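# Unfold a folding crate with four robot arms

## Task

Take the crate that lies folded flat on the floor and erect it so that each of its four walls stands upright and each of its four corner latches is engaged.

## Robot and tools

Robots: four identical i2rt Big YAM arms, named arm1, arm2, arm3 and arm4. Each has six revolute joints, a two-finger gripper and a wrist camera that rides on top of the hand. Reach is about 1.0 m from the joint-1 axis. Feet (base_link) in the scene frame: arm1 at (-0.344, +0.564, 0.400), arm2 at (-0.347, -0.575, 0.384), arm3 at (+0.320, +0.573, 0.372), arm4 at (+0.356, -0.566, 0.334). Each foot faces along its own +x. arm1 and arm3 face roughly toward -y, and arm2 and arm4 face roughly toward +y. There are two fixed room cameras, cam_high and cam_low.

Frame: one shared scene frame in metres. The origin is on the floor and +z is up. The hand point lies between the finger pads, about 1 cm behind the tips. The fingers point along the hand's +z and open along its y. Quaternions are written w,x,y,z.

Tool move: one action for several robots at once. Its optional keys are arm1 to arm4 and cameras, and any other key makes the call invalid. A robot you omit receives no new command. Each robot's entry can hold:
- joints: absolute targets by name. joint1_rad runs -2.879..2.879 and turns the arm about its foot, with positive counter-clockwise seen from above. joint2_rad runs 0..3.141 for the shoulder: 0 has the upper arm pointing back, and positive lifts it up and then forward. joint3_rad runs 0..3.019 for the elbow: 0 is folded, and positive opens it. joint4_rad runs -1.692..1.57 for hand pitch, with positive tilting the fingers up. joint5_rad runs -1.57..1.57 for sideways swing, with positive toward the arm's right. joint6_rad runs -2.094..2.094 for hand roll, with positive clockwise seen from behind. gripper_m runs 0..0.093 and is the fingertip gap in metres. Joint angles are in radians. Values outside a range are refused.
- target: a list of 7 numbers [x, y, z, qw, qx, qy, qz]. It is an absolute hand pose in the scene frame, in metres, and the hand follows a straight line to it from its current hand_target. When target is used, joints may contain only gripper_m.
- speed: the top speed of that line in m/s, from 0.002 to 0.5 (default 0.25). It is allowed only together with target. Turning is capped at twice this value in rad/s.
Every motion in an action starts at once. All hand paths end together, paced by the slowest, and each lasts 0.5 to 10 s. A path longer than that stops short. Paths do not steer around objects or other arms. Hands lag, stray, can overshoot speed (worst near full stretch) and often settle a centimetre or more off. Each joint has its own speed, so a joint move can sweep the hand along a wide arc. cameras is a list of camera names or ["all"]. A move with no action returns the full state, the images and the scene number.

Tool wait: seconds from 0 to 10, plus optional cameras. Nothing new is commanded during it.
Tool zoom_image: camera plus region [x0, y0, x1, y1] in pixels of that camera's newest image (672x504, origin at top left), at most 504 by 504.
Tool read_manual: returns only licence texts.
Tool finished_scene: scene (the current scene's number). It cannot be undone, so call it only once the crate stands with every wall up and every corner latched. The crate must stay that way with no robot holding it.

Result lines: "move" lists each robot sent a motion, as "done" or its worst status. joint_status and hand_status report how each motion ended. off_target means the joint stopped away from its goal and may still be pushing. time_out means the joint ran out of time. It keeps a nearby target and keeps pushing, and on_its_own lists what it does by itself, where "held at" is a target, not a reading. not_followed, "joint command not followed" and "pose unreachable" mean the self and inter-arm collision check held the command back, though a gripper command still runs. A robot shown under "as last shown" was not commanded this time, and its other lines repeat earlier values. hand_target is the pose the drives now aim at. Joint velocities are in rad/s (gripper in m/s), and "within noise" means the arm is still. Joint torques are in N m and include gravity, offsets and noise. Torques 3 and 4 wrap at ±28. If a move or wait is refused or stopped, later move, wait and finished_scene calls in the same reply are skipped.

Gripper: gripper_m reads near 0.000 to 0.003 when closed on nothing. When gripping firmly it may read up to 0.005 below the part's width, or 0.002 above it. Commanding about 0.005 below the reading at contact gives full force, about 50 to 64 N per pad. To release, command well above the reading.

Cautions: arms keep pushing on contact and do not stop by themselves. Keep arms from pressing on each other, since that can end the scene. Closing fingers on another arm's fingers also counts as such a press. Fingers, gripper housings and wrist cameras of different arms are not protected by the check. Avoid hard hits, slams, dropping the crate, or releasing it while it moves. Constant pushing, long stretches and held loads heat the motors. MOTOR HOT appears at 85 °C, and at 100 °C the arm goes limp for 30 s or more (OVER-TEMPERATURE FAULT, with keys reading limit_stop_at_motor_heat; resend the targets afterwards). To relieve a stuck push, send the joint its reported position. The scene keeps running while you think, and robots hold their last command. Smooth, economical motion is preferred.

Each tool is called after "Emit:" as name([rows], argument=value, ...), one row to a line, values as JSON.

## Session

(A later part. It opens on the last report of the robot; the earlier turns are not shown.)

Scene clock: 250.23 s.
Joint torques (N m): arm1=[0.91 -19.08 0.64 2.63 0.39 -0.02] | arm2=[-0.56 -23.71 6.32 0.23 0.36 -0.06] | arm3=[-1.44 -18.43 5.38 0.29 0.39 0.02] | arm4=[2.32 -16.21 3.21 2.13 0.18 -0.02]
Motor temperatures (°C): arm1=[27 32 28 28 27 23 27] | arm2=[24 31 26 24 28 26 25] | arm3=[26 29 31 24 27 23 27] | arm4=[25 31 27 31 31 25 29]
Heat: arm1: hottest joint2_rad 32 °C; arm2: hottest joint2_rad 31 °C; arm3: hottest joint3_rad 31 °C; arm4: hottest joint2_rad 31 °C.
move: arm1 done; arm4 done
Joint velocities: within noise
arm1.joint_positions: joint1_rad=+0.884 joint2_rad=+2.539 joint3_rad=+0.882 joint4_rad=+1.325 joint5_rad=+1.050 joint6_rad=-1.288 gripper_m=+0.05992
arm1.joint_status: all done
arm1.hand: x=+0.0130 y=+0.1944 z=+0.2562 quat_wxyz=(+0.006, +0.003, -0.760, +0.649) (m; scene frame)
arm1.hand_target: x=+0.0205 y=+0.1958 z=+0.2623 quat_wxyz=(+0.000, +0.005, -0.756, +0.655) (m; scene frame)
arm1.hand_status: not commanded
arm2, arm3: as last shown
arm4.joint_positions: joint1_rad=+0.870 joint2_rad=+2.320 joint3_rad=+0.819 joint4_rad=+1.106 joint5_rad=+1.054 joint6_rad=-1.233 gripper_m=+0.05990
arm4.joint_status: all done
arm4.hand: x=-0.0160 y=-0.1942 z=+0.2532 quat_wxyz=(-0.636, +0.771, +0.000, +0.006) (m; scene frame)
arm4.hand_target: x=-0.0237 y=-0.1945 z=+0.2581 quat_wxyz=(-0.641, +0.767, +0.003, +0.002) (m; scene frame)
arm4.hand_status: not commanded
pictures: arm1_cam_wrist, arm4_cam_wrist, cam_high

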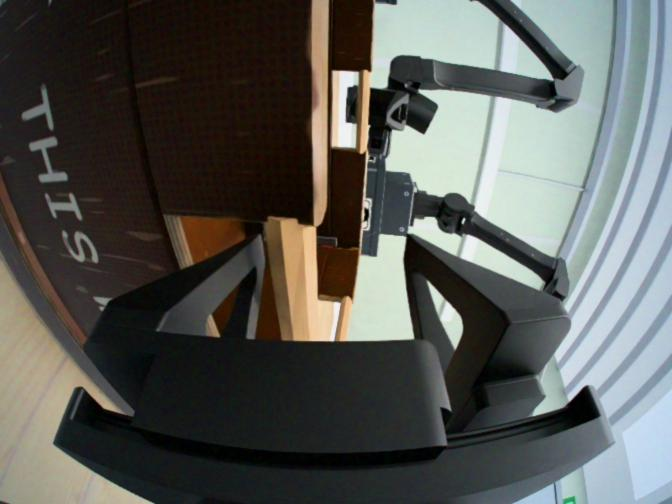

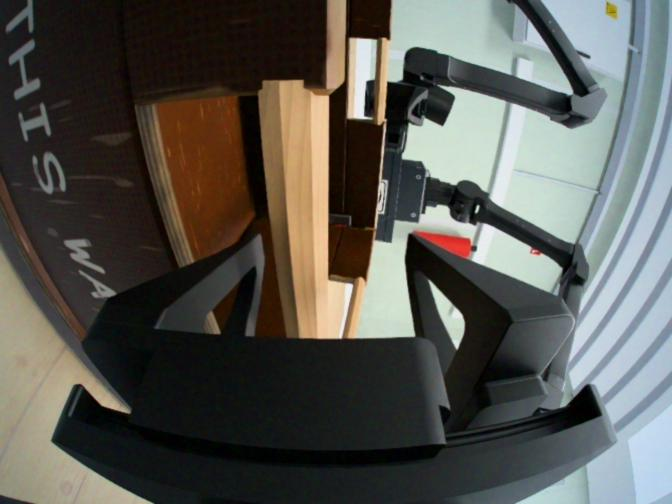

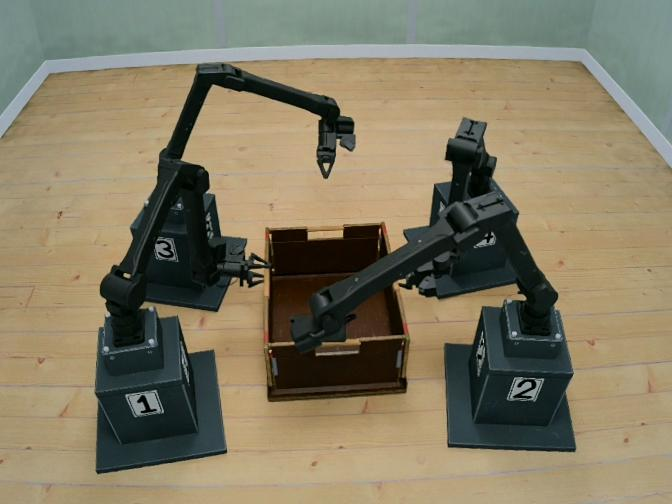

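Retreat arms 1 and 4 outward.

Emit:
move(arm1={"target":[0.0205,0.27,0.285,0,0,0.755,-0.656],"speed":0.1}, arm4={"target":[-0.024,-0.27,0.28,-0.643,0.766,0,0],"speed":0.1}, cameras=["cam_high","cam_low"])

Emit:
wait(seconds=1, cameras=["cam_high","cam_low"])

Emit:
zoom_image(camera="cam_low", region=[220, 170, 470, 375])

Emit:
zoom_image(camera="cam_high", region=[250, 210, 420, 420])

Scene clock: 253.33 s.
Joint torques (N m): arm1=[0.67 -18.84 -0.49 1.51 0.48 0.28] | arm2=[-0.62 -23.59 6.32 0.21 0.36 -0.06] | arm3=[-1.26 -18.43 5.42 0.39 0.37 0.05] | arm4=[2.49 -15.44 1.74 0.76 0.27 0.37]
Motor temperatures (°C): arm1=[27 32 28 28 27 23 27] | arm2=[24 31 26 24 28 26 25] | arm3=[26 29 31 24 26 23 27] | arm4=[25 31 27 31 31 25 29]
Heat: arm1: hottest joint2_rad 32 °C; arm2: hottest joint2_rad 31 °C; arm3: hottest joint3_rad 31 °C; arm4: hottest joint2_rad 31 °C.
move: arm1 done; arm4 done
Joint velocities: within noise
arm1.joint_positions: joint1_rad=+1.057 joint2_rad=+2.458 joint3_rad=+0.779 joint4_rad=+1.253 joint5_rad=+1.217 joint6_rad=-1.179 gripper_m=+0.05997
arm1.joint_status: not commanded
arm1.hand: x=+0.0184 y=+0.2668 z=+0.2813 quat_wxyz=(+0.007, +0.004, -0.754, +0.657) (m; scene frame)
arm1.hand_target: x=+0.0202 y=+0.2697 z=+0.2853 quat_wxyz=(+0.001, +0.001, -0.754, +0.657) (m; scene frame)
arm1.hand_status: done (0.005 m and 0.9 deg from the pose sent, 0.081 m and 1.3 deg at the start)
arm2, arm3: as last shown
arm4.joint_positions: joint1_rad=+1.037 joint2_rad=+2.223 joint3_rad=+0.736 joint4_rad=+0.996 joint5_rad=+1.209 joint6_rad=-1.114 gripper_m=+0.05996
arm4.joint_status: not commanded
arm4.hand: x=-0.0249 y=-0.2653 z=+0.2798 quat_wxyz=(-0.645, +0.764, +0.002, +0.004) (m; scene frame)
arm4.hand_target: x=-0.0233 y=-0.2679 z=+0.2806 quat_wxyz=(-0.644, +0.765, -0.002, +0.001) (m; scene frame)
arm4.hand_status: done (0.005 m and 0.6 deg from the pose sent, 0.081 m and 1.2 deg at the start)
pictures: cam_high, cam_low

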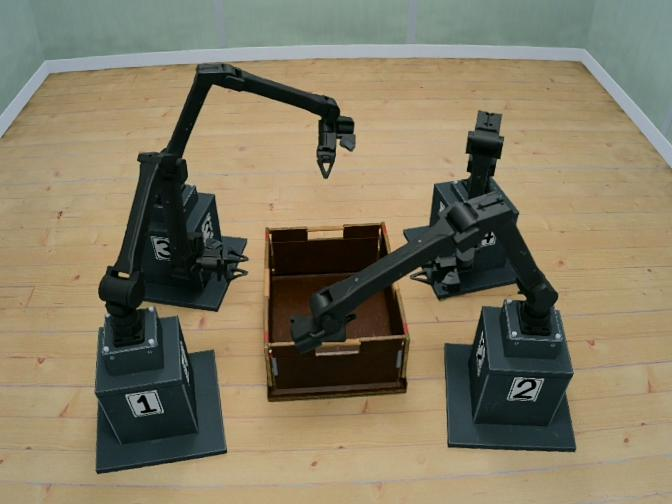

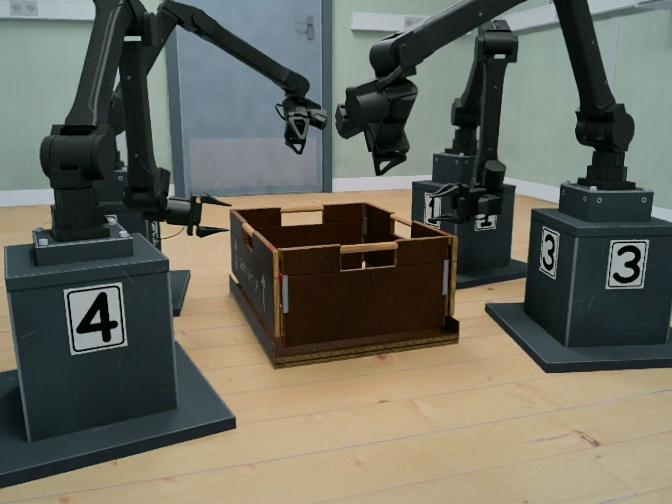

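Scene clock: 254.33 s.
Joint torques (N m): arm1=[0.56 -18.61 -0.54 1.5 0.51 0.23] | arm2=[-0.62 -23.65 6.34 0.23 0.36 -0.07] | arm3=[-1.08 -18.32 5.37 0.49 0.39 0.03] | arm4=[2.37 -15.5 1.74 0.85 0.26 0.42]
Motor temperatures (°C): arm1=[27 32 28 28 27 23 27] | arm2=[24 31 26 24 27 26 25] | arm3=[26 29 31 24 26 23 27] | arm4=[25 31 27 31 31 25 28]
Heat: arm1: hottest joint2_rad 32 °C; arm2: hottest joint2_rad 31 °C; arm3: hottest joint3_rad 31 °C; arm4: hottest joint2_rad 31 °C.
Joint velocities: within noise
arm1.joint_positions: joint1_rad=+1.057 joint2_rad=+2.458 joint3_rad=+0.779 joint4_rad=+1.253 joint5_rad=+1.217 joint6_rad=-1.178 gripper_m=+0.05997
arm1.joint_status: not commanded
arm1.hand: x=+0.0184 y=+0.2668 z=+0.2813 quat_wxyz=(+0.006, +0.004, -0.754, +0.657) (m; scene frame)
arm1.hand_target: x=+0.0202 y=+0.2697 z=+0.2853 quat_wxyz=(+0.000, +0.001, -0.754, +0.657) (m; scene frame)
arm1.hand_status: done (0.005 m and 0.9 deg from the pose sent, 0.081 m and 1.3 deg at the start)
arm2.joint_positions: joint1_rad=+0.392 joint2_rad=+2.133 joint3_rad=+1.639 joint4_rad=-1.397 joint5_rad=+0.841 joint6_rad=+0.386 gripper_m=+0.05989
arm2.joint_status: not commanded
arm2.hand: x=-0.3621 y=-0.0026 z=+0.4377 quat_wxyz=(-0.296, +0.643, -0.634, +0.311) (m; scene frame)
arm2.hand_target: x=-0.3606 y=+0.0019 z=+0.4495 quat_wxyz=(-0.300, +0.641, -0.640, +0.298) (m; scene frame)
arm2.hand_status: not commanded
arm3.joint_positions: joint1_rad=+0.417 joint2_rad=+2.042 joint3_rad=+1.613 joint4_rad=-1.330 joint5_rad=+0.773 joint6_rad=+0.280 gripper_m=+0.05990
arm3.joint_status: not commanded
arm3.hand: x=+0.3137 y=-0.0041 z=+0.4545 quat_wxyz=(+0.268, -0.653, -0.652, +0.275) (m; scene frame)
arm3.hand_target: x=+0.3093 y=-0.0012 z=+0.4496 quat_wxyz=(+0.270, -0.653, -0.654, +0.270) (m; scene frame)
arm3.hand_status: not commanded
arm4.joint_positions: joint1_rad=+1.039 joint2_rad=+2.223 joint3_rad=+0.736 joint4_rad=+0.994 joint5_rad=+1.209 joint6_rad=-1.114 gripper_m=+0.05996
arm4.joint_status: not commanded
arm4.hand: x=-0.0253 y=-0.2660 z=+0.2796 quat_wxyz=(-0.645, +0.764, +0.003, +0.004) (m; scene frame)
arm4.hand_target: x=-0.0237 y=-0.2685 z=+0.2804 quat_wxyz=(-0.644, +0.765, +0.000, +0.001) (m; scene frame)
arm4.hand_status: done (0.004 m and 0.6 deg from the pose sent, 0.081 m and 1.2 deg at the start)
wait: 1.00 s; at rest by 0.27 s
pictures: cam_high, cam_low

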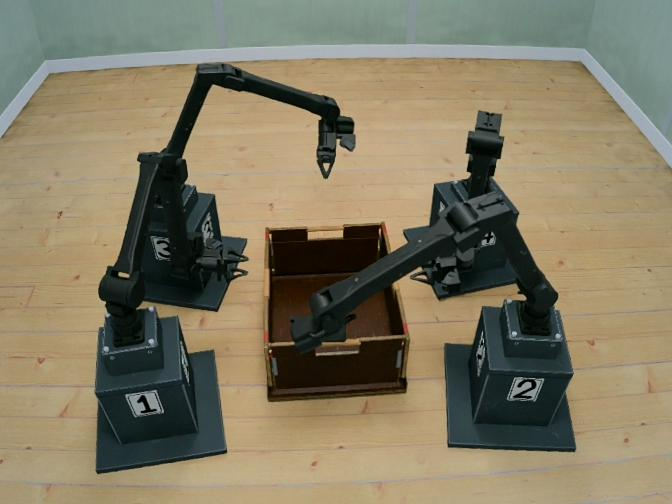

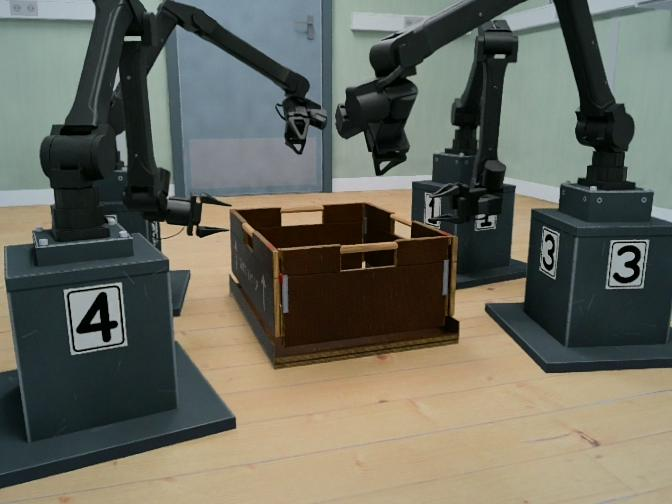

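Scaled by 2.016 from the camera's 672x504 image, which has a finer 960x720 frame.

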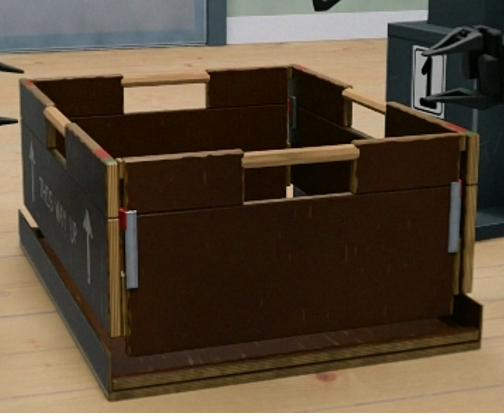

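Scaled by 2.400 from the camera's 672x504 image, which has a finer 960x720 frame.

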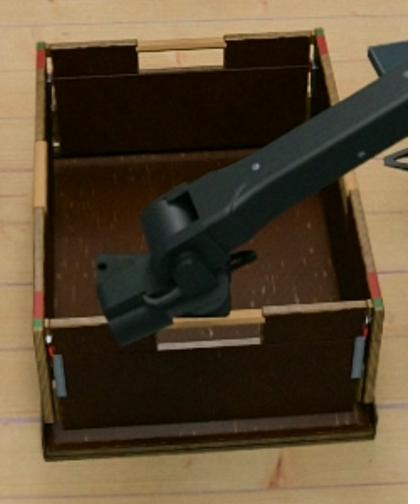

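Emit:
finished_scene(scene=1)

The scene is finished: the task was done.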